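# Drop the towel into the pedal bin, lid closed

## Task

Get the towel inside the pedal bin and leave the bin's lid closed on its own.

## Robot and tools

Robot: two arms on a table, left_arm and right_arm. Each ends in a sixteen-motor hand: right_arm has a right hand, left_arm a left hand that is its mirror image. The hand has index, middle and ring fingers plus a thumb, rubber-capped tips and a rigid mast sticking out near the wrist on the palm side, which can bump into things.

Frames. Scene frame: origin at table-top height midway between the arms' nominal bases, +z up, +x out over the table, left_arm on the +y side. Image left/right does not match arm names. Actual bases: left_arm at (+0.090, +0.566, 0), right_arm at (-0.069, -0.715, 0), both turned only slightly about z. Reported end_effector_position (m), end_effector_quat_wxyz and velocities are in each arm's own base frame; they may be a few cm off. Offsets you send are in the hand point's own axes: +z points along the straight fingers toward the tips, +y out of the palm face, +x across the palm away from the thumb on the right hand and toward the thumb on the left hand. The hand point sits just past the index/middle knuckles, in front of the palm.

execute_actions(actions, cameras). actions is a list of actions; each action is a list of 1 to 15 rows, each row a control step of 1/30 s. A shorter action repeats its final row to fill 15 steps. Every row is one flat list of 48 numbers covering both arms, each in [-1, 1]: left dx, dy, dz, rx, ry, rz; left hand motors 1-16; left current_limit; left speed; then the same 24 for the right arm. The six pose numbers are an offset from that arm's Hand target at the start of the action (not from the previous row), in the hand point's axes; 1.0 equals 0.6 m for dx, dy, dz and 180 degrees for the rotation vector rx, ry, rz. Sending the same offset again moves further. Six zeros re-request the current Hand target. Images are returned only when actions is empty or cameras names them.

Hand numbers, in this order: index_mcp, index_abd, index_pip, index_dip, middle_mcp, middle_abd, middle_pip, middle_dip, ring_mcp, ring_abd, ring_pip, ring_dip, thumb_cmc, thumb_axl, thumb_mcp, thumb_ipl. These are absolute goal angles scaled between each hinge's stops, not offsets. Lower values curl the fingers: straight is about +0.75 for _mcp, +0.58 for _pip, +0.70 for _dip, 0 for _abd, +0.71 for thumb_cmc, +0.68 for thumb_axl, +0.23 for thumb_mcp and +0.17 for thumb_ipl. thumb_cmc toward -1 swings the thumb in front of the palm. A 0 in a hand column is a real goal. To keep a hand unchanged, copy back its hand_goal, hand_current_limit and hand_speed. current_limit maps -1..+1 to 0..550 mA (start +0.4). speed maps to (speed+1)/2 of 8.5 rad/s (start -0.6). Settings persist until you change them. A finger grips only while its goal lies past the object's surface. A motor drawing 495 mA or more for 5 s shuts off for 10 s.

move(target, speed, blend, stop_force, zero, blocking, cameras). target is one 48-number row or a list of up to 15 rows. Every row is an offset from the same starting Hand targets, not chained. The path is a straight line. speed is in m/s, 0.002 to 3.2, default 0.25 (rotation up to twice that in rad/s), given once or per target. blend is a corner radius in m; 0 stops at each target. stop_force (N, 4 to 120) ends an arm's path when its wrist sensor feels that much push against the motion. It is unreliable when the hand rotates, and it must be left out when backing off a contact. zero (with stop_force only, default true) re-zeroes before the move. blocking=false returns after about 0.5 s; it cannot be combined with stop_force. Moves do not avoid obstacles or the other arm. Keep paths away from an arm's own base. The result adds a move: line with the ending, e.g. done, off_target, moving, held or fault, plus limits such as paced or held.

wait(seconds 0-10), stop() brakes a running move, zoom_image(camera cam_high or cam_low, region [x0,y0,x1,y1] up to 504x504 pixels of the latest 672x504 image), zero_wrist_force(arm), read_manual (licence text only), finished_scene() ends the scene permanently.

Results: Hand target (the last commanded pose, the base for the next offsets), joint positions, velocities and torques, wrist force and torque in hand axes plus the peak since the last one shown, hand_goal, hand_measured, hand_current_ma, hand_state (moving, goal, blocked, overload), and motor temperatures. A hand point often stops short of its target; to close the gap, send the remaining distance. The controller limits orientation to 32 degrees from the measured one per step.

Avoid: the towel or anything else leaving the table, which fails the task. Do not strike the bin, table or camera stand hard. Do not let the arms or hands press on each other; the clearance check does not always prevent this. Any part pushing with about 150 N, or joint contact torque at its limit (elbow 130, wrists 46.9 N m), halts that arm for 10 s. Long stretched holds overheat motors, and a brake stop comes at 85 °C. Avoid drops, slams and fast contacts. Reach targets only slightly past a contact.

Each tool is called after ">>>" by a JSON object that holds its "op" and its "data", one argument or row to a line.

## Session

>>> {"op": "execute_actions", "data": {
  "actions": [],
  "cameras": ["all"]
}}

Scene clock: 0.00 s.
left_arm: end_effector_position=(+0.5310, -0.6589, +0.3495) hand_goal=(+0.754, +0.000, +0.576, +0.696, +0.754, +0.000, +0.576, +0.696, +0.754, +0.000, +0.576, +0.696, +0.714, +0.678, +0.226, +0.168) hand_measured=(+0.754, +0.000, +0.576, +0.696, +0.754, +0.000, +0.576, +0.696, +0.754, +0.000, +0.576, +0.696, +0.714, +0.678, +0.226, +0.168) hand_current_ma=(+0, +0, +0, +0, +0, +0, +0, +0, +0, +0, +0, +0, +0, +0, +0, +0) hand_state=(goal, goal, goal, goal, goal, goal, goal, goal, goal, goal, goal, goal, goal, goal, goal, goal) hand_current_limit=0.40 hand_speed=-0.60 end_effector_quat_wxyz=(+0.292, +0.311, +0.712, -0.558) | right_arm: end_effector_position=(+0.9784, -0.6671, +0.3848) hand_goal=(+0.754, +0.000, +0.576, +0.696, +0.754, +0.000, +0.576, +0.696, +0.754, +0.000, +0.576, +0.696, +0.714, +0.678, +0.226, +0.168) hand_measured=(+0.754, +0.000, +0.576, +0.696, +0.754, +0.000, +0.576, +0.696, +0.754, +0.000, +0.576, +0.696, +0.714, +0.678, +0.226, +0.168) hand_current_ma=(+0, +0, +0, +0, +0, +0, +0, +0, +0, +0, +0, +0, +0, +0, +0, +0) hand_state=(goal, goal, goal, goal, goal, goal, goal, goal, goal, goal, goal, goal, goal, goal, goal, goal) hand_current_limit=0.40 hand_speed=-0.60 end_effector_quat_wxyz=(+0.040, +0.564, -0.530, +0.632)
Joint positions: left_arm=[-1.033 -1.401 1.754 -0.121 2.028 0.998] | right_arm=[-0.676 -0.827 0.844 0.183 1.71 -0.851]
Joint velocities: within noise
Joint torques (N m): no reading
Motor temperatures (°C): left_arm=[33 33 32 34 37 36] | right_arm=[33 30 34 37 36 42]
Wrist force (N): no reading
Wrist torque (N m): no reading
Wrist force, peak (N): no reading
Hand target: left_arm +0.5310, -0.6589, +0.3495; +0.292, +0.311, +0.712, -0.558 | right_arm +0.9784, -0.6671, +0.3848; +0.040, +0.564, -0.530, +0.632

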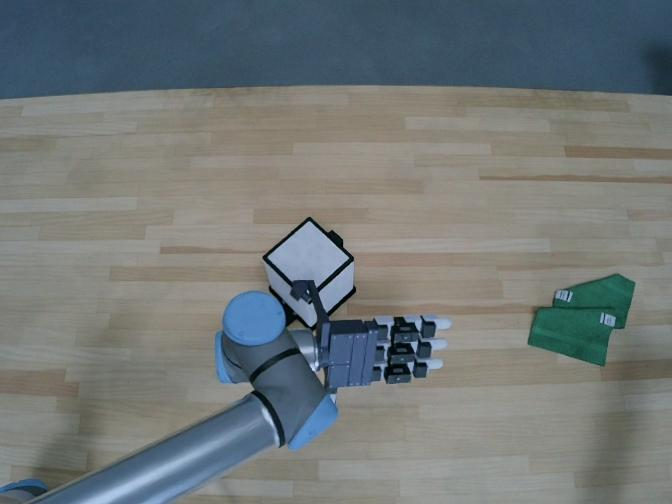

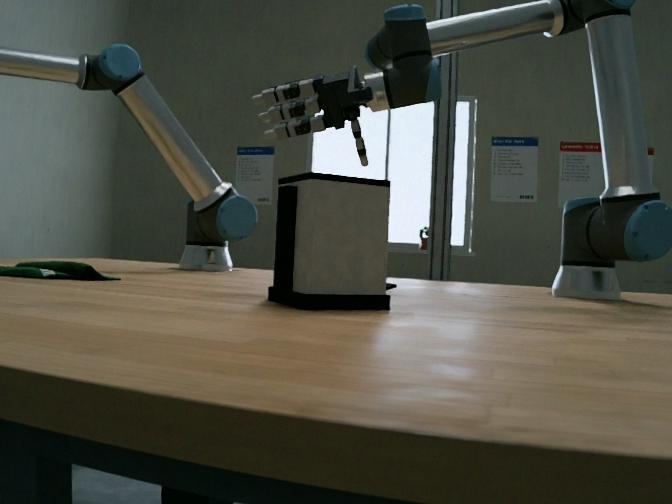

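>>> {"op": "zoom_image", "data": {
  "camera": "cam_high",
  "region": [200, 190, 480, 400]
}}

>>> {"op": "zoom_image", "data": {
  "camera": "cam_high",
  "region": [500, 250, 660, 390]
}}

>>> {"op": "zoom_image", "data": {
  "camera": "cam_low",
  "region": [200, 140, 440, 330]
}}

>>> {"op": "zoom_image", "data": {
  "camera": "cam_low",
  "region": [0, 230, 160, 310]
}}

Scaled by 1.800 from the camera's 672x504 image, which has a finer 960x720 frame.

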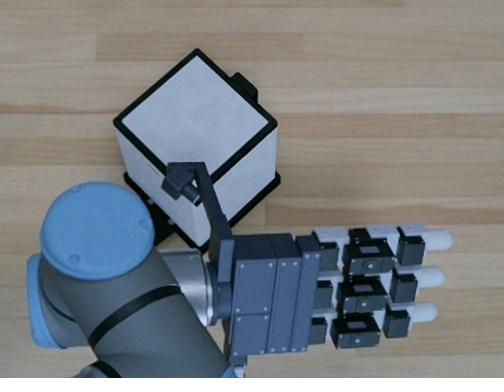

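Scaled by 3.150 from the camera's 672x504 image, which has a finer 960x720 frame.

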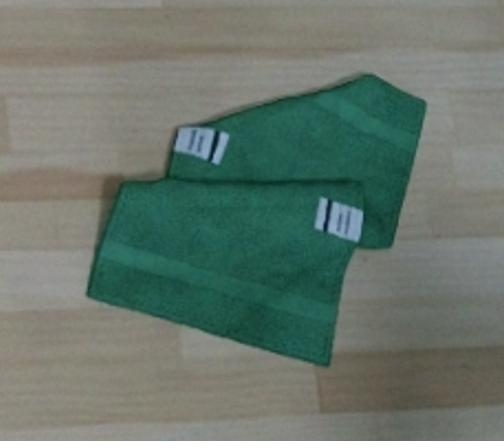

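Scaled by 2.100 from the camera's 672x504 image, which has a finer 960x720 frame.

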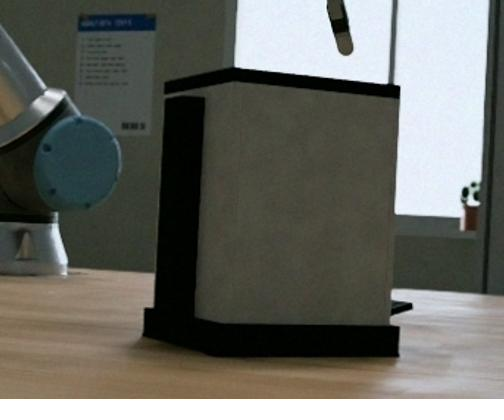

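Scaled by 3.150 from the camera's 672x504 image, which has a finer 960x720 frame.

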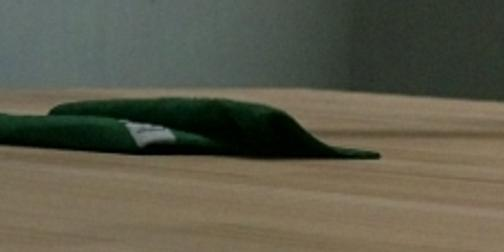

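>>> {"op": "move", "data": {
  "target": [
    [0.1253,0.1538,-0.5145,-0.3275,-0.0505,-0.3876, 0.754,0,0.576,0.696,0.754,0,0.576,0.696,0.754,0,0.576,0.696,0.714,0.678,0.226,0.168,0.4,-0.6, -0.6523,-0.3468,-0.973,-0.0093,-0.2723,0.1597, 0.959,0,-0.664,0.551,0.959,0,-0.664,0.551,0.959,0,-0.664,0.551,-0.786,0.678,0.112,0.168,0.4,-0.6],
    [0.2645,0.2657,-0.4767,-0.3275,-0.0505,-0.3876, 0.754,0,0.576,0.696,0.754,0,0.576,0.696,0.754,0,0.576,0.696,0.714,0.678,0.226,0.168,0.4,-0.6, -0.8723,-0.1648,-0.9153,-0.0093,-0.2723,0.1597, 0.959,0,-0.664,0.551,0.959,0,-0.664,0.551,0.959,0,-0.664,0.551,-0.786,0.678,0.112,0.168,0.4,-0.6]
  ],
  "speed": 0.4,
  "blend": 0.05,
  "cameras": ["all"]
}}

Scene clock: 260.57 s.
left_arm: end_effector_position=(+0.5331, -0.3319, +0.1900) hand_goal=(+0.754, +0.000, +0.576, +0.696, +0.754, +0.000, +0.576, +0.696, +0.754, +0.000, +0.576, +0.696, +0.714, +0.678, +0.226, +0.168) hand_measured=(+0.748, +0.000, +0.576, +0.696, +0.748, +0.000, +0.576, +0.696, +0.748, +0.000, +0.576, +0.696, +0.710, +0.678, +0.224, +0.168) hand_current_ma=(-5, +0, +0, +0, -5, +0, +0, +0, -5, +0, +0, +0, -3, +0, -1, +0) hand_state=(goal, goal, goal, goal, goal, goal, goal, goal, goal, goal, goal, goal, goal, goal, goal, goal) hand_current_limit=0.40 hand_speed=-0.60 end_effector_quat_wxyz=(+0.093, -0.346, +0.902, -0.242) | right_arm: end_effector_position=(+0.8637, +0.0552, +0.1601) hand_goal=(+0.960, +0.000, -0.664, +0.552, +0.960, +0.000, -0.664, +0.552, +0.960, +0.000, -0.664, +0.552, -0.786, +0.678, +0.112, +0.168) hand_measured=(+0.944, +0.000, -0.660, +0.554, +0.944, +0.000, -0.660, +0.554, +0.946, +0.000, -0.660, +0.554, -0.780, +0.678, +0.112, +0.168) hand_current_ma=(-71, +1, +12, +11, -71, +1, +11, +9, -64, +1, +11, +10, +25, -3, +0, -1) hand_state=(goal, goal, goal, goal, goal, goal, goal, goal, goal, goal, goal, goal, goal, goal, goal, goal) hand_current_limit=0.40 hand_speed=-0.60 end_effector_quat_wxyz=(-0.327, +0.627, -0.627, +0.327)
Joint positions: left_arm=[-0.797 -1.308 1.792 0.563 1.591 0.035] | right_arm=[-0.202 -1.142 1.633 0.129 1.406 -0.116]
Joint torques (N m): left_arm=[8.85 -49.32 -31.21 -0.15 1.85 -1.93] | right_arm=[15.28 -58.04 -28.7 -1.91 0.84 2.85]
Wrist force (N): left_arm=[-1.7 -0.5 0.0] | right_arm=[0.4 0.1 -0.5]
Wrist torque (N m): left_arm=[-0.04 0.19 -0.05] | right_arm=[0.23 -0.11 -0.09]
Wrist force, peak (N): left_arm=[-2.5 0.8 1.2] | right_arm=[-0.8 -1.2 -2.6]
Hand target: left_arm +0.5331, -0.3319, +0.1899; +0.093, -0.346, +0.902, -0.242 | right_arm +0.8637, +0.0552, +0.1600; -0.327, +0.627, -0.627, +0.327
Off the commanded pose: left_arm 0.000 m, 0 deg | right_arm 0.000 m, 0 deg.
move: done

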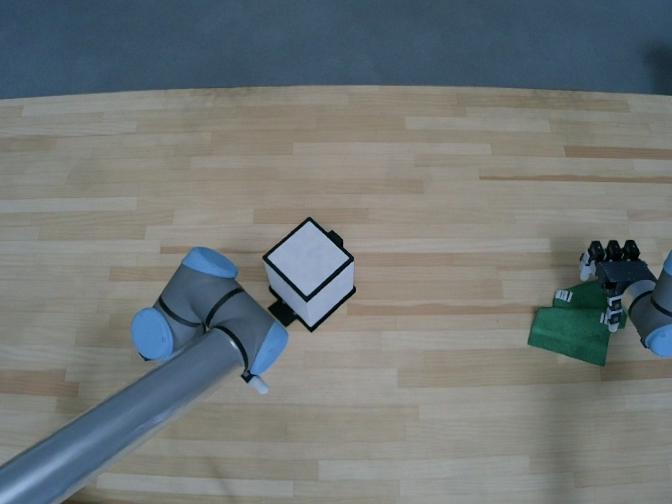

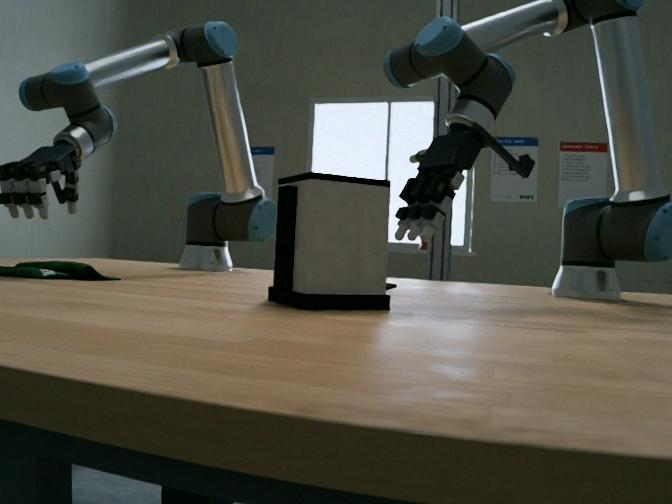

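>>> {"op": "zoom_image", "data": {
  "camera": "cam_high",
  "region": [220, 200, 380, 400]
}}

>>> {"op": "zoom_image", "data": {
  "camera": "cam_high",
  "region": [512, 220, 672, 380]
}}

>>> {"op": "zoom_image", "data": {
  "camera": "cam_low",
  "region": [0, 140, 140, 300]
}}

Scaled by 2.520 from the camera's 672x504 image, which has a finer 960x720 frame.

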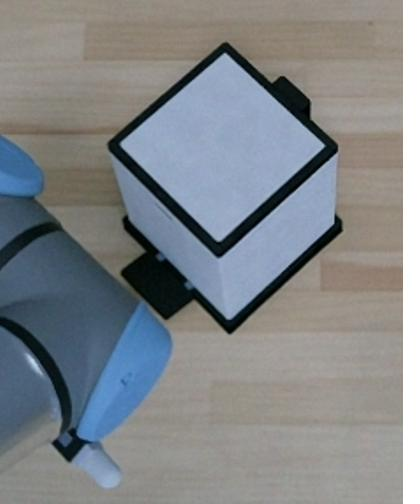

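Scaled by 3.150 from the camera's 672x504 image, which has a finer 960x720 frame.

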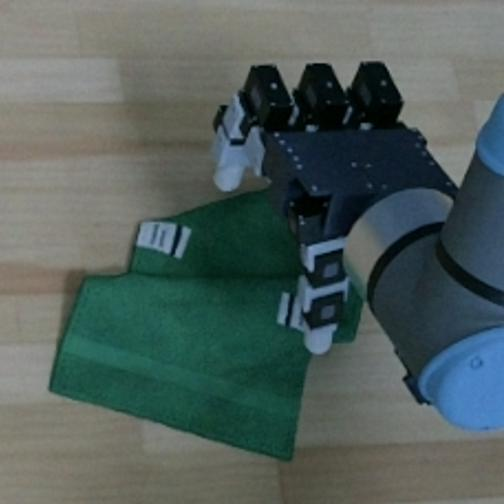

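Scaled by 3.150 from the camera's 672x504 image, which has a finer 960x720 frame.

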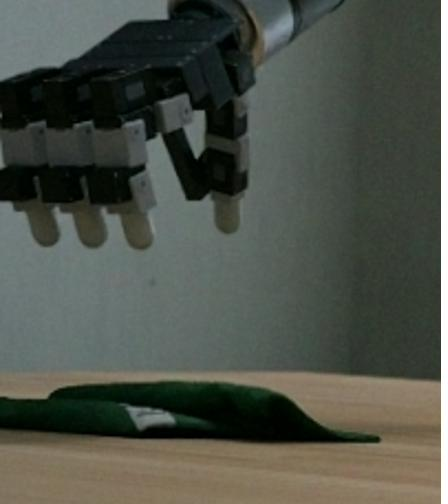

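>>> {"op": "move", "data": {
  "target": [-0.0088,-0.1483,0.1242,-0.0278,0,0, 0.521,-0.2,0.576,0.696,0.521,0,0.576,0.696,0.521,0.2,0.576,0.696,-0.571,0.678,0.226,0.168,0.75,-0.6, -0.0083,0.116,0.0813,0,0,0, 0.959,0,-0.664,0.551,0.959,0,-0.664,0.551,0.959,0,-0.664,0.551,-0.786,0.678,0.112,0.168,0.4,-0.6],
  "speed": 0.2
}}

>>> {"op": "move", "data": {
  "target": [0,0,0,0,0,0, 0.521,-0.2,0.576,0.696,0.521,0,0.576,0.696,0.521,0.2,0.576,0.696,-0.571,0.678,0.226,0.168,0.75,-0.6, 0,0.0614,0.043,0,0,0, 0.959,0,-0.664,0.551,0.959,0,-0.664,0.551,0.959,0,-0.664,0.551,-0.786,0.678,0.112,0.168,0.4,-0.6],
  "speed": 0.035,
  "stop_force": 15,
  "cameras": ["all"]
}}

Scene clock: 318.07 s.
left_arm: end_effector_position=(+0.6135, -0.4133, +0.1699) hand_goal=(+0.522, -0.200, +0.576, +0.696, +0.522, +0.000, +0.576, +0.696, +0.522, +0.200, +0.576, +0.696, -0.570, +0.678, +0.226, +0.168) hand_measured=(+0.510, -0.188, +0.576, +0.696, +0.508, +0.000, +0.576, +0.696, +0.506, +0.188, +0.576, +0.696, -0.568, +0.678, +0.224, +0.168) hand_current_ma=(-14, +9, +0, +0, -16, +0, +0, +0, -19, -10, +0, +0, +1, +0, -1, +0) hand_state=(goal, goal, goal, goal, goal, goal, goal, goal, goal, goal, goal, goal, goal, goal, goal, goal) hand_current_limit=0.75 hand_speed=-0.60 end_effector_quat_wxyz=(+0.077, -0.350, +0.911, -0.202) | right_arm: end_effector_position=(+0.8638, +0.0602, +0.0751) hand_goal=(+0.960, +0.000, -0.664, +0.552, +0.960, +0.000, -0.664, +0.552, +0.960, +0.000, -0.664, +0.552, -0.786, +0.678, +0.112, +0.168) hand_measured=(+0.944, +0.000, -0.660, +0.554, +0.944, +0.000, -0.660, +0.554, +0.946, +0.000, -0.660, +0.554, -0.780, +0.678, +0.112, +0.168) hand_current_ma=(-71, +1, +12, +11, -71, +1, +11, +9, -64, +1, +11, +10, +23, -3, +0, -1) hand_state=(goal, goal, goal, goal, goal, goal, goal, goal, goal, goal, goal, goal, goal, goal, goal, goal) hand_current_limit=0.40 hand_speed=-0.60 end_effector_quat_wxyz=(-0.327, +0.627, -0.627, +0.327)
Joint positions: left_arm=[-0.798 -1.08 1.516 0.699 1.588 0.036] | right_arm=[-0.195 -1.068 1.692 -0.005 1.412 -0.112]
Joint torques (N m): left_arm=[6.5 -68.4 -52.24 2.91 1.5 2.13] | right_arm=[14.82 -64.25 -26.08 -1.34 1.27 3.06]
Wrist force (N): left_arm=[-1.7 4.1 -4.2] | right_arm=[0.4 0.6 -0.7]
Wrist torque (N m): left_arm=[0.28 0.19 -0.44] | right_arm=[0.34 -0.13 -0.06]
Wrist force, peak (N): left_arm=[-2.0 4.0 -4.7] | right_arm=[1.1 -0.9 -0.9]
Hand target: left_arm +0.6135, -0.4134, +0.1699; +0.077, -0.350, +0.911, -0.202 | right_arm +0.8638, +0.0602, +0.0750; -0.327, +0.627, -0.627, +0.327
Off the commanded pose: left_arm 0.000 m, 0 deg | right_arm 0.000 m, 0 deg.
move: done

Scene clock: 320.50 s.
left_arm: end_effector_position=(+0.6135, -0.4134, +0.1699) hand_goal=(+0.522, -0.200, +0.576, +0.696, +0.522, +0.000, +0.576, +0.696, +0.522, +0.200, +0.576, +0.696, -0.570, +0.678, +0.226, +0.168) hand_measured=(+0.510, -0.188, +0.576, +0.696, +0.508, +0.000, +0.576, +0.696, +0.506, +0.188, +0.576, +0.696, -0.568, +0.678, +0.224, +0.168) hand_current_ma=(-14, +9, +0, +0, -16, +0, +0, +0, -19, -10, +0, +0, +1, +0, -1, +0) hand_state=(goal, goal, goal, goal, goal, goal, goal, goal, goal, goal, goal, goal, goal, goal, goal, goal) hand_current_limit=0.75 hand_speed=-0.60 end_effector_quat_wxyz=(+0.077, -0.350, +0.911, -0.202) | right_arm: end_effector_position=(+0.8639, +0.0602, +0.0350) hand_goal=(+0.960, +0.000, -0.664, +0.552, +0.960, +0.000, -0.664, +0.552, +0.960, +0.000, -0.664, +0.552, -0.786, +0.678, +0.112, +0.168) hand_measured=(+0.968, +0.000, -0.688, +0.536, +0.972, +0.000, -0.688, +0.536, +0.972, +0.000, -0.686, +0.534, -0.780, +0.678, +0.112, +0.168) hand_current_ma=(+36, +1, -106, -69, +49, +1, -103, -64, +52, +1, -96, -73, +23, -3, +0, -1) hand_state=(goal, goal, blocked, goal, goal, goal, blocked, goal, goal, goal, blocked, goal, goal, goal, goal, goal) hand_current_limit=0.40 hand_speed=-0.60 end_effector_quat_wxyz=(-0.327, +0.627, -0.627, +0.327)
Joint positions: left_arm=[-0.798 -1.08 1.516 0.699 1.588 0.036] | right_arm=[-0.195 -1.028 1.713 -0.067 1.412 -0.112]
Joint torques (N m): left_arm=[8.28 -69.62 -51.29 3.1 1.65 2.3] | right_arm=[9.63 -99.11 -35.35 2.72 1.6 2.53]
Wrist force (N): left_arm=[-1.6 4.0 -4.7] | right_arm=[-0.4 -6.9 -5.2]
Wrist torque (N m): left_arm=[0.28 0.22 -0.44] | right_arm=[0.62 0.04 -0.30]
Wrist force, peak (N): left_arm=[-1.7 4.5 -4.8] | right_arm=[-0.6 -14.8 -11.2]
Hand target: left_arm +0.6135, -0.4134, +0.1699; +0.077, -0.350, +0.911, -0.202 | right_arm +0.8639, +0.0601, +0.0350; -0.327, +0.627, -0.627, +0.327 (not the last commanded pose)
Off the commanded pose: left_arm 0.000 m, 0 deg | right_arm 0.005 m, 0 deg.
move: contact (right_arm)

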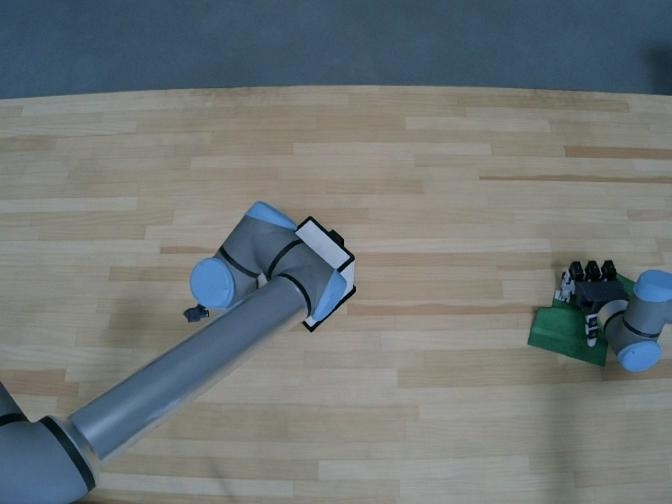

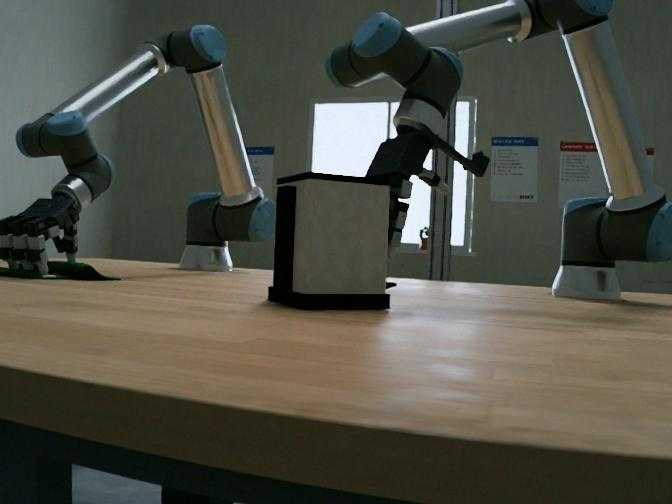

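>>> {"op": "zoom_image", "data": {
  "camera": "cam_low",
  "region": [340, 100, 500, 310]
}}

>>> {"op": "zoom_image", "data": {
  "camera": "cam_low",
  "region": [0, 170, 140, 300]
}}

>>> {"op": "zoom_image", "data": {
  "camera": "cam_high",
  "region": [520, 240, 672, 380]
}}

>>> {"op": "zoom_image", "data": {
  "camera": "cam_high",
  "region": [180, 180, 380, 340]
}}

Scaled by 2.400 from the camera's 672x504 image, which has a finer 960x720 frame.

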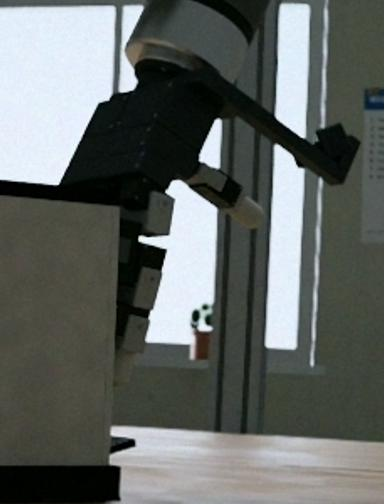

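Scaled by 3.600 from the camera's 672x504 image, which has a finer 960x720 frame.

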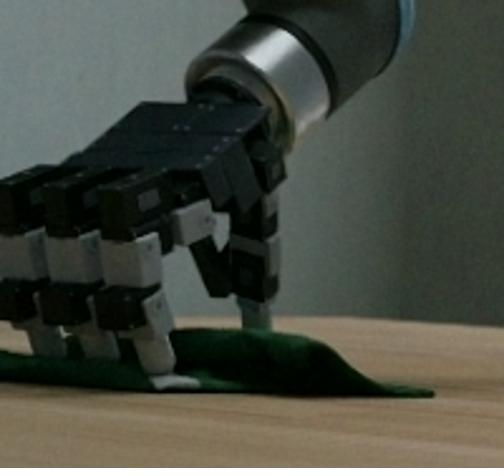

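Scaled by 3.316 from the camera's 672x504 image, which has a finer 960x720 frame.

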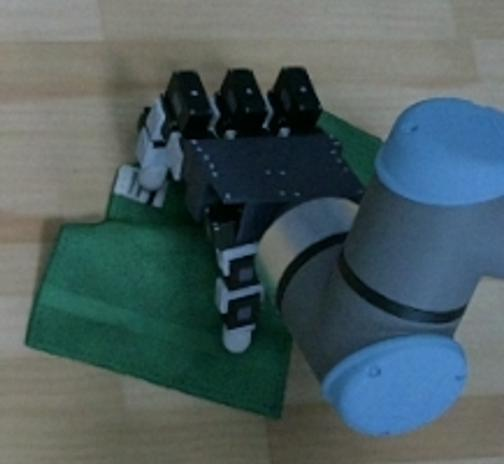

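Scaled by 2.520 from the camera's 672x504 image, which has a finer 960x720 frame.

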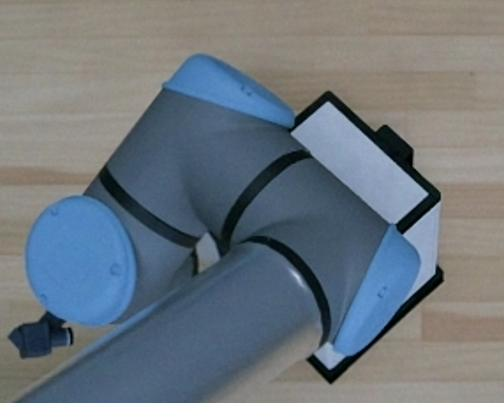

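>>> {"op": "move", "data": {
  "target": [
    [0,0.0627,-0.0292,-0.05,0,0, 0.507,-0.2,0.576,0.696,0.507,0,0.576,0.696,0.507,0.2,0.576,0.696,-0.571,0.678,0.226,0.168,0.75,-0.6, 0,0.0137,0.0096,0,0,0, 0.479,0,-0.664,0.551,0.479,0,-0.664,0.551,0.479,0,-0.664,0.551,-0.786,0.678,-0.225,0.168,0.4,-0.8],
    [0,0.0433,0.0415,-0.05,0,0, 0.507,-0.2,0.576,0.696,0.507,0,0.576,0.696,0.507,0.2,0.576,0.696,-0.571,0.678,0.226,0.168,0.75,-0.6, 0,0.0137,0.0096,0,0,0, 0.397,0,-0.664,0.333,0.397,0,-0.664,0.333,0.397,0,-0.664,0.333,-0.786,0.678,-0.506,0.168,0.5,-0.8]
  ],
  "speed": 0.06,
  "cameras": ["all"]
}}

>>> {"op": "zoom_image", "data": {
  "camera": "cam_low",
  "region": [0, 170, 140, 300]
}}

>>> {"op": "zoom_image", "data": {
  "camera": "cam_high",
  "region": [520, 240, 672, 380]
}}

>>> {"op": "zoom_image", "data": {
  "camera": "cam_low",
  "region": [340, 100, 500, 310]
}}

Scene clock: 383.93 s.
left_arm: end_effector_position=(+0.6048, -0.4037, +0.1363) hand_goal=(+0.508, -0.200, +0.576, +0.696, +0.508, +0.000, +0.576, +0.696, +0.508, +0.200, +0.576, +0.696, -0.570, +0.678, +0.226, +0.168) hand_measured=(+0.506, -0.188, +0.576, +0.696, +0.504, +0.000, +0.576, +0.696, +0.502, +0.188, +0.576, +0.696, -0.568, +0.678, +0.224, +0.168) hand_current_ma=(-2, +9, +0, +0, -3, +0, +0, +0, -4, -10, +0, +0, +1, +0, -1, +0) hand_state=(goal, goal, goal, goal, goal, goal, goal, goal, goal, goal, goal, goal, goal, goal, goal, goal) hand_current_limit=0.75 hand_speed=-0.60 end_effector_quat_wxyz=(+0.050, -0.355, +0.925, -0.130) | right_arm: end_effector_position=(+0.8638, +0.0602, +0.0247) hand_goal=(+0.398, +0.000, -0.664, +0.334, +0.398, +0.000, -0.664, +0.334, +0.398, +0.000, -0.664, +0.334, -0.786, +0.678, -0.506, +0.168) hand_measured=(+0.890, +0.000, -0.688, +0.324, +0.996, +0.000, -0.708, +0.310, +0.996, +0.000, -0.706, +0.306, -0.788, +0.676, -0.454, +0.180) hand_current_ma=(+413, +1, -99, -43, +412, +1, -194, -102, +412, +1, -187, -119, -8, -6, +310, +65) hand_state=(blocked, goal, blocked, goal, blocked, goal, blocked, blocked, blocked, goal, blocked, blocked, goal, goal, blocked, goal) hand_current_limit=0.50 hand_speed=-0.80 end_effector_quat_wxyz=(-0.327, +0.627, -0.627, +0.327)
Joint positions: left_arm=[-0.799 -0.994 1.475 0.811 1.582 0.037] | right_arm=[-0.195 -1.017 1.717 -0.082 1.412 -0.112]
Joint torques (N m): left_arm=[-13.89 -77.23 -49.06 1.09 -1.58 -2.77] | right_arm=[-11.08 -80.15 -18.15 4.46 2.3 3.03]
Wrist force (N): left_arm=[-2.7 -0.1 0.2] | right_arm=[0.0 -28.3 -9.5]
Wrist torque (N m): left_arm=[0.12 0.41 -0.15] | right_arm=[1.65 0.22 -1.09]
Wrist force, peak (N): left_arm=[-1.9 4.4 -4.8] | right_arm=[-2.5 -80.5 -37.7]
Hand target: left_arm +0.6048, -0.4037, +0.1363; +0.050, -0.355, +0.925, -0.130 | right_arm +0.8639, +0.0601, +0.0250; -0.327, +0.627, -0.627, +0.327
Off the commanded pose: left_arm 0.000 m, 0 deg | right_arm 0.000 m, 0 deg.
move: done

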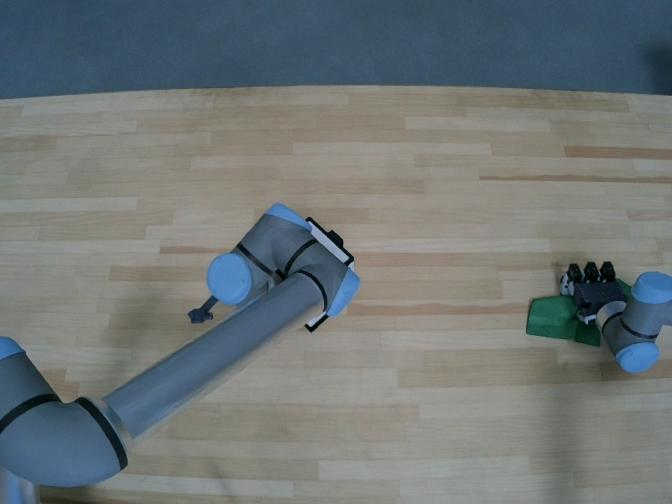

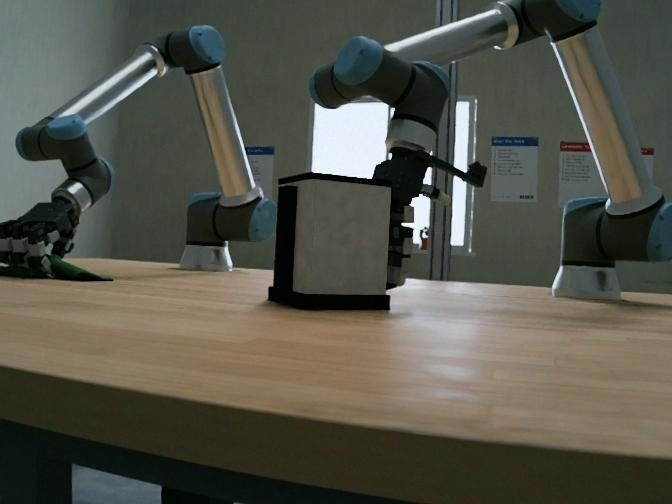

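Scaled by 3.600 from the camera's 672x504 image, which has a finer 960x720 frame.

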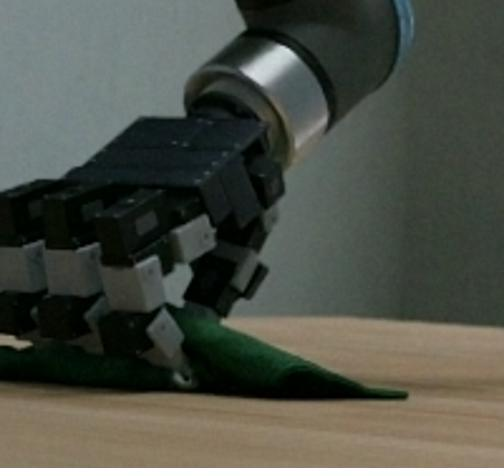

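Scaled by 3.316 from the camera's 672x504 image, which has a finer 960x720 frame.

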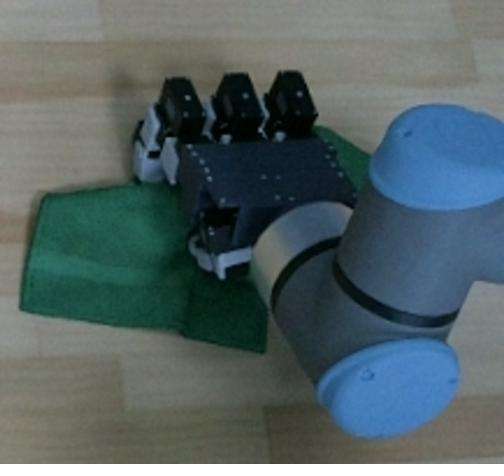

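Scaled by 2.400 from the camera's 672x504 image, which has a finer 960x720 frame.

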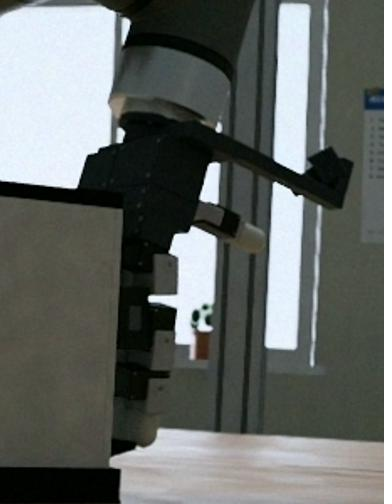

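>>> {"op": "move", "data": {
  "target": [0,0,0,0,0,0, 0.507,-0.2,0.576,0.696,0.507,0,0.576,0.696,0.507,0.2,0.576,0.696,-0.571,0.678,0.226,0.168,0.75,-0.6, 0,-0.0109,-0.0076,0,0,0, 0.459,0,-0.664,0.333,0.459,0,-0.664,0.333,0.459,0,-0.664,0.333,-0.786,0.678,-0.506,0.168,0.5,-0.8],
  "speed": 0.02,
  "cameras": ["all"]
}}

>>> {"op": "zoom_image", "data": {
  "camera": "cam_low",
  "region": [0, 170, 140, 300]
}}

>>> {"op": "zoom_image", "data": {
  "camera": "cam_high",
  "region": [520, 240, 672, 380]
}}

Scene clock: 393.23 s.
left_arm: end_effector_position=(+0.6048, -0.4037, +0.1363) hand_goal=(+0.508, -0.200, +0.576, +0.696, +0.508, +0.000, +0.576, +0.696, +0.508, +0.200, +0.576, +0.696, -0.570, +0.678, +0.226, +0.168) hand_measured=(+0.506, -0.188, +0.576, +0.696, +0.504, +0.000, +0.576, +0.696, +0.502, +0.188, +0.576, +0.696, -0.568, +0.678, +0.224, +0.168) hand_current_ma=(-2, +9, +0, +0, -3, +0, +0, +0, -4, -10, +0, +0, +1, +0, -1, +0) hand_state=(goal, goal, goal, goal, goal, goal, goal, goal, goal, goal, goal, goal, goal, goal, goal, goal) hand_current_limit=0.75 hand_speed=-0.60 end_effector_quat_wxyz=(+0.050, -0.355, +0.925, -0.130) | right_arm: end_effector_position=(+0.8639, +0.0601, +0.0329) hand_goal=(+0.460, +0.000, -0.664, +0.334, +0.460, +0.000, -0.664, +0.334, +0.460, +0.000, -0.664, +0.334, -0.786, +0.678, -0.506, +0.168) hand_measured=(+0.618, +0.000, -0.638, +0.346, +0.778, +0.000, -0.654, +0.336, +0.472, +0.000, -0.662, +0.332, -0.792, +0.674, -0.462, +0.192) hand_current_ma=(+413, +1, +112, +48, +412, +1, +44, +6, +53, +1, +11, -4, -24, -22, +257, +139) hand_state=(blocked, goal, blocked, goal, blocked, goal, goal, goal, goal, goal, goal, goal, goal, goal, blocked, blocked) hand_current_limit=0.50 hand_speed=-0.80 end_effector_quat_wxyz=(-0.327, +0.627, -0.627, +0.327)
Joint positions: left_arm=[-0.799 -0.994 1.475 0.811 1.582 0.037] | right_arm=[-0.195 -1.025 1.714 -0.07 1.412 -0.112]
Joint torques (N m): left_arm=[-12.05 -74.74 -48.86 1.49 -0.54 -2.71] | right_arm=[-15.19 -101.99 -34.96 3.07 -0.52 2.71]
Wrist force (N): left_arm=[-2.4 0.5 0.3] | right_arm=[1.4 -5.8 -2.0]
Wrist torque (N m): left_arm=[0.20 0.39 -0.14] | right_arm=[0.25 -0.21 -0.11]
Wrist force, peak (N): left_arm=[-2.8 0.2 0.4] | right_arm=[0.0 -29.0 -10.6]
Hand target: left_arm +0.6048, -0.4037, +0.1363; +0.050, -0.355, +0.925, -0.130 | right_arm +0.8639, +0.0601, +0.0329; -0.327, +0.627, -0.627, +0.327
Off the commanded pose: left_arm 0.000 m, 0 deg | right_arm 0.000 m, 0 deg.
move: done

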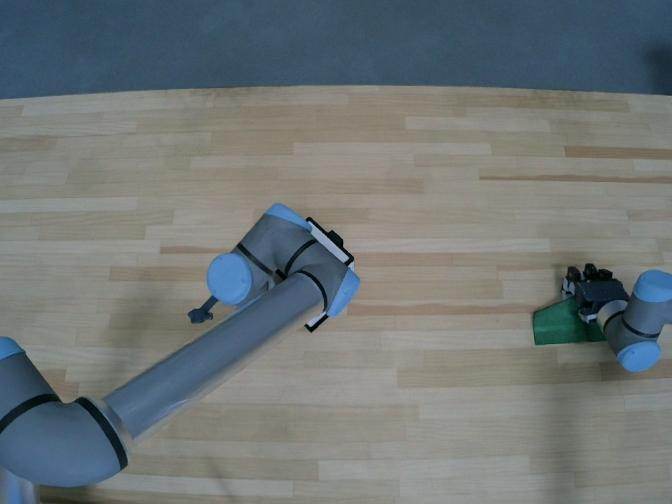

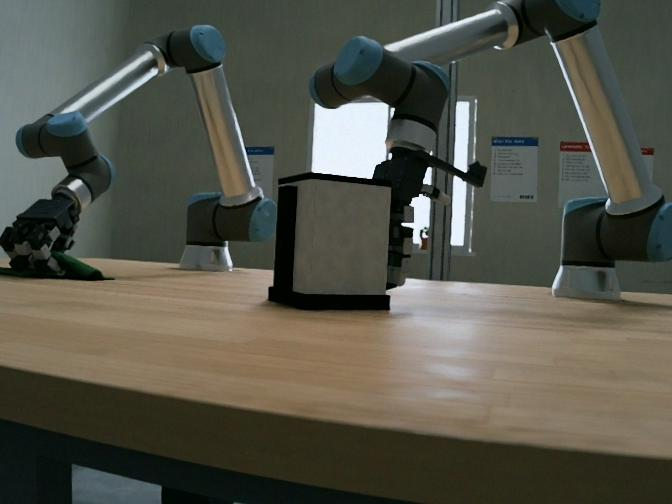

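Scaled by 3.600 from the camera's 672x504 image, which has a finer 960x720 frame.

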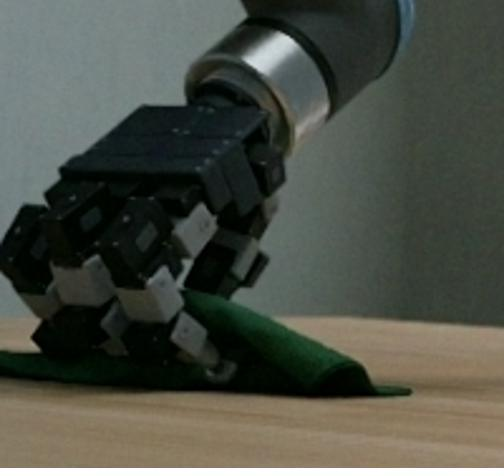

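Scaled by 3.316 from the camera's 672x504 image, which has a finer 960x720 frame.

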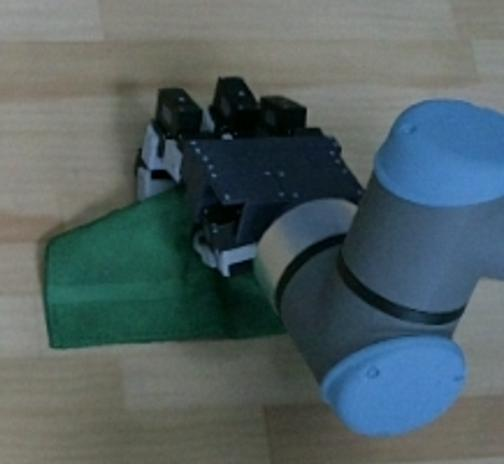

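>>> {"op": "move", "data": {
  "target": [0,0,0,0,0,0, 0.507,-0.2,0.576,0.696,0.507,0,0.576,0.696,0.507,0.2,0.576,0.696,-0.571,0.678,0.226,0.168,0.75,-0.6, 0,-0.0109,-0.0076,0,0,0, 0.459,0,-0.664,0.333,0.42,0,-0.664,0.333,0.459,0,-0.664,0.333,-0.786,0.678,-0.506,0.168,0.6,-0.8],
  "speed": 0.02,
  "cameras": ["all"]
}}

>>> {"op": "zoom_image", "data": {
  "camera": "cam_low",
  "region": [0, 170, 140, 300]
}}

>>> {"op": "zoom_image", "data": {
  "camera": "cam_high",
  "region": [520, 240, 672, 380]
}}

Scene clock: 399.27 s.
left_arm: end_effector_position=(+0.6048, -0.4037, +0.1363) hand_goal=(+0.508, -0.200, +0.576, +0.696, +0.508, +0.000, +0.576, +0.696, +0.508, +0.200, +0.576, +0.696, -0.570, +0.678, +0.226, +0.168) hand_measured=(+0.506, -0.188, +0.576, +0.696, +0.504, +0.000, +0.576, +0.696, +0.502, +0.188, +0.576, +0.696, -0.568, +0.678, +0.224, +0.168) hand_current_ma=(-2, +9, +0, +0, -3, +0, +0, +0, -4, -10, +0, +0, +1, +0, -1, +0) hand_state=(goal, goal, goal, goal, goal, goal, goal, goal, goal, goal, goal, goal, goal, goal, goal, goal) hand_current_limit=0.75 hand_speed=-0.60 end_effector_quat_wxyz=(+0.050, -0.355, +0.925, -0.130) | right_arm: end_effector_position=(+0.8639, +0.0601, +0.0409) hand_goal=(+0.460, +0.000, -0.664, +0.334, +0.420, +0.000, -0.664, +0.334, +0.460, +0.000, -0.664, +0.334, -0.786, +0.678, -0.506, +0.168) hand_measured=(+0.510, +0.000, -0.638, +0.346, +0.698, +0.000, -0.624, +0.354, +0.462, +0.000, -0.662, +0.334, -0.788, +0.676, -0.456, +0.194) hand_current_ma=(+239, +1, +115, +49, +440, +1, +172, +81, +6, +1, +11, -3, -8, -6, +287, +158) hand_state=(blocked, goal, blocked, goal, blocked, goal, blocked, goal, goal, goal, goal, goal, goal, goal, blocked, blocked) hand_current_limit=0.60 hand_speed=-0.80 end_effector_quat_wxyz=(-0.327, +0.627, -0.627, +0.327)
Joint positions: left_arm=[-0.799 -0.994 1.475 0.811 1.582 0.037] | right_arm=[-0.195 -1.034 1.71 -0.058 1.412 -0.112]
Joint torques (N m): left_arm=[-14.92 -74.56 -48.29 1.04 -0.23 -2.56] | right_arm=[-15.97 -105.65 -39.55 2.09 -0.3 1.53]
Wrist force (N): left_arm=[-2.1 -0.1 0.0] | right_arm=[1.4 -1.5 -0.6]
Wrist torque (N m): left_arm=[0.14 0.33 -0.10] | right_arm=[0.12 -0.26 -0.02]
Wrist force, peak (N): left_arm=[-2.7 0.1 -0.4] | right_arm=[1.5 -6.1 -2.6]
Hand target: left_arm +0.6048, -0.4037, +0.1363; +0.050, -0.355, +0.925, -0.130 | right_arm +0.8639, +0.0601, +0.0409; -0.327, +0.627, -0.627, +0.327
Off the commanded pose: left_arm 0.000 m, 0 deg | right_arm 0.000 m, 0 deg.
move: done

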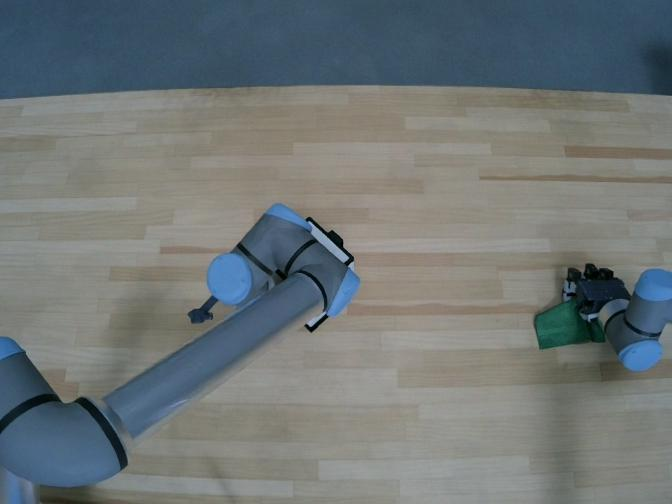

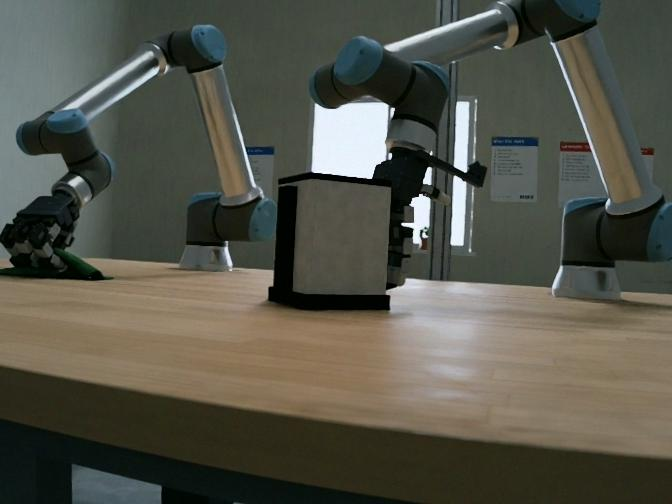

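Scaled by 3.600 from the camera's 672x504 image, which has a finer 960x720 frame.

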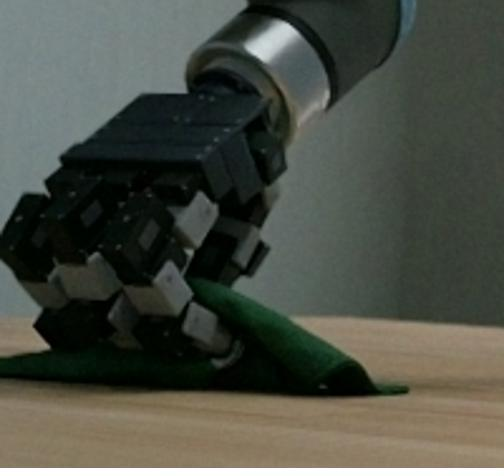

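Scaled by 3.316 from the camera's 672x504 image, which has a finer 960x720 frame.

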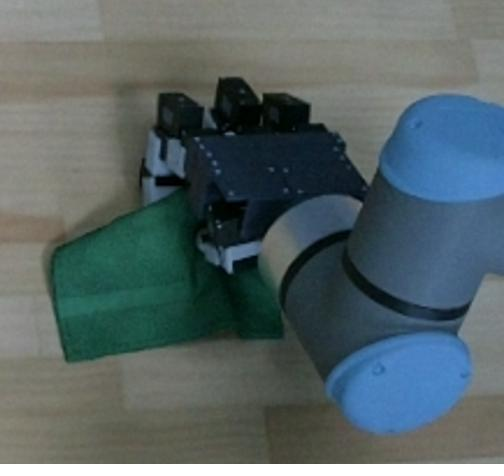

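>>> {"op": "move", "data": {
  "target": [
    [0,0,0,0,0,0, 0.507,-0.2,0.576,0.696,0.507,0,0.576,0.696,0.507,0.2,0.576,0.696,-0.571,0.678,0.226,0.168,0.75,-0.6, 0,0,0,0,0,0, 0.43,0,-0.664,0.26,0.411,0,-0.664,0.26,0.38,0,-0.664,0.26,-0.786,0.678,-0.7,0.1,0.75,-0.8],
    [0,0,0,0,0,0, 0.507,-0.2,0.576,0.696,0.507,0,0.576,0.696,0.507,0.2,0.576,0.696,-0.571,0.678,0.226,0.168,0.75,-0.6, 0,-0.1502,-0.1052,0,0,0, 0.43,0,-0.664,0.26,0.411,0,-0.664,0.26,0.38,0,-0.664,0.26,-0.786,0.678,-0.7,0.1,0.75,-0.8]
  ],
  "speed": 0.06,
  "cameras": ["all"]
}}

>>> {"op": "zoom_image", "data": {
  "camera": "cam_low",
  "region": [0, 130, 180, 300]
}}

>>> {"op": "zoom_image", "data": {
  "camera": "cam_high",
  "region": [520, 240, 672, 380]
}}

Scene clock: 412.47 s.
left_arm: end_effector_position=(+0.6048, -0.4037, +0.1363) hand_goal=(+0.508, -0.200, +0.576, +0.696, +0.508, +0.000, +0.576, +0.696, +0.508, +0.200, +0.576, +0.696, -0.570, +0.678, +0.226, +0.168) hand_measured=(+0.506, -0.188, +0.576, +0.696, +0.504, +0.000, +0.576, +0.696, +0.502, +0.188, +0.576, +0.696, -0.568, +0.678, +0.224, +0.168) hand_current_ma=(-2, +9, +0, +0, -3, +0, +0, +0, -4, -10, +0, +0, +1, +0, -1, +0) hand_state=(goal, goal, goal, goal, goal, goal, goal, goal, goal, goal, goal, goal, goal, goal, goal, goal) hand_current_limit=0.75 hand_speed=-0.60 end_effector_quat_wxyz=(+0.050, -0.355, +0.925, -0.130) | right_arm: end_effector_position=(+0.8638, +0.0601, +0.1509) hand_goal=(+0.430, +0.000, -0.664, +0.260, +0.412, +0.000, -0.664, +0.260, +0.380, +0.000, -0.664, +0.260, -0.786, +0.678, -0.700, +0.100) hand_measured=(+0.472, +0.000, -0.638, +0.274, +0.694, +0.000, -0.612, +0.312, +0.380, +0.000, -0.662, +0.264, -0.786, +0.680, -0.456, +0.164) hand_current_ma=(+200, +1, +115, +59, +481, -2, +233, +232, +3, +1, +11, +15, +3, +4, +481, +396) hand_state=(blocked, goal, blocked, goal, blocked, goal, blocked, blocked, goal, goal, goal, goal, goal, goal, blocked, blocked) hand_current_limit=0.75 hand_speed=-0.80 end_effector_quat_wxyz=(-0.327, +0.627, -0.627, +0.327)
Joint positions: left_arm=[-0.799 -0.994 1.475 0.811 1.582 0.037] | right_arm=[-0.195 -1.134 1.64 0.114 1.412 -0.112]
Joint torques (N m): left_arm=[-12.61 -76.78 -48.17 1.29 0.42 -2.82] | right_arm=[-14.14 -101.25 -42.13 2.46 -1.14 1.3]
Wrist force (N): left_arm=[-2.4 -0.1 0.1] | right_arm=[1.4 -0.6 -0.2]
Wrist torque (N m): left_arm=[0.13 0.37 -0.12] | right_arm=[0.13 -0.24 -0.03]
Wrist force, peak (N): left_arm=[-2.8 -0.1 0.1] | right_arm=[1.6 -1.7 -0.9]
Hand target: left_arm +0.6048, -0.4037, +0.1363; +0.050, -0.355, +0.925, -0.130 | right_arm +0.8638, +0.0601, +0.1509; -0.327, +0.627, -0.627, +0.327
Off the commanded pose: left_arm 0.000 m, 0 deg | right_arm 0.000 m, 0 deg.
move: done

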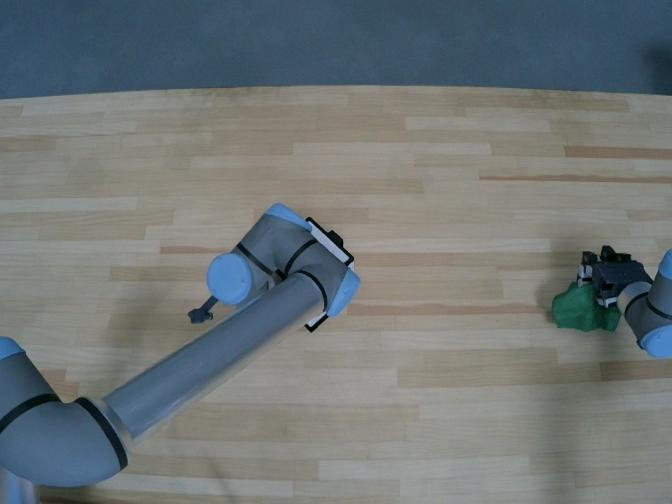

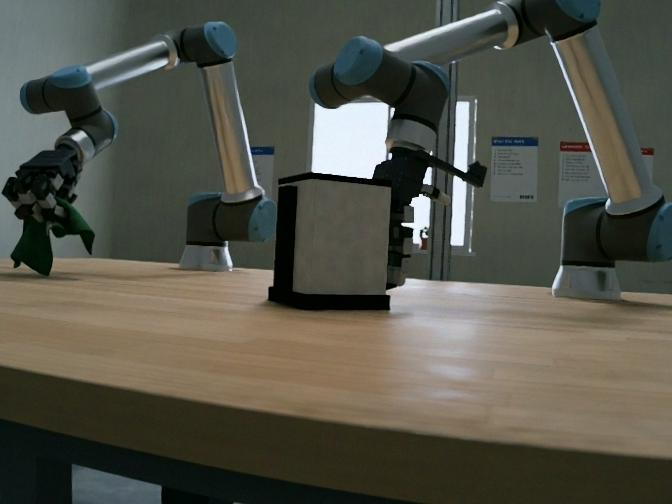

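Scaled by 2.800 from the camera's 672x504 image, which has a finer 960x720 frame.

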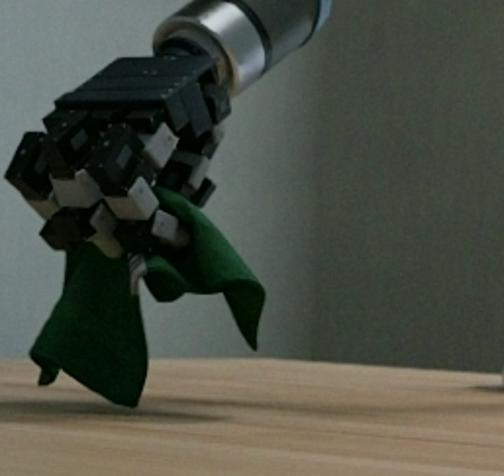

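Scaled by 3.316 from the camera's 672x504 image, which has a finer 960x720 frame.

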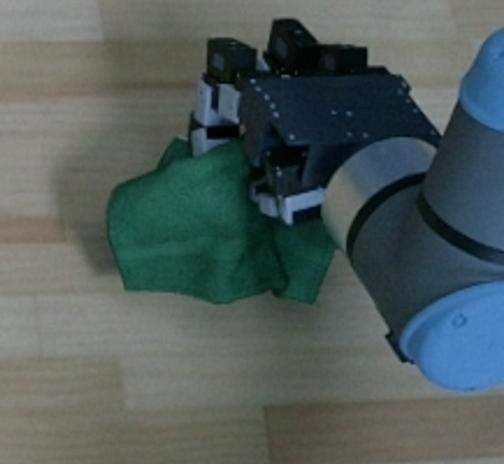

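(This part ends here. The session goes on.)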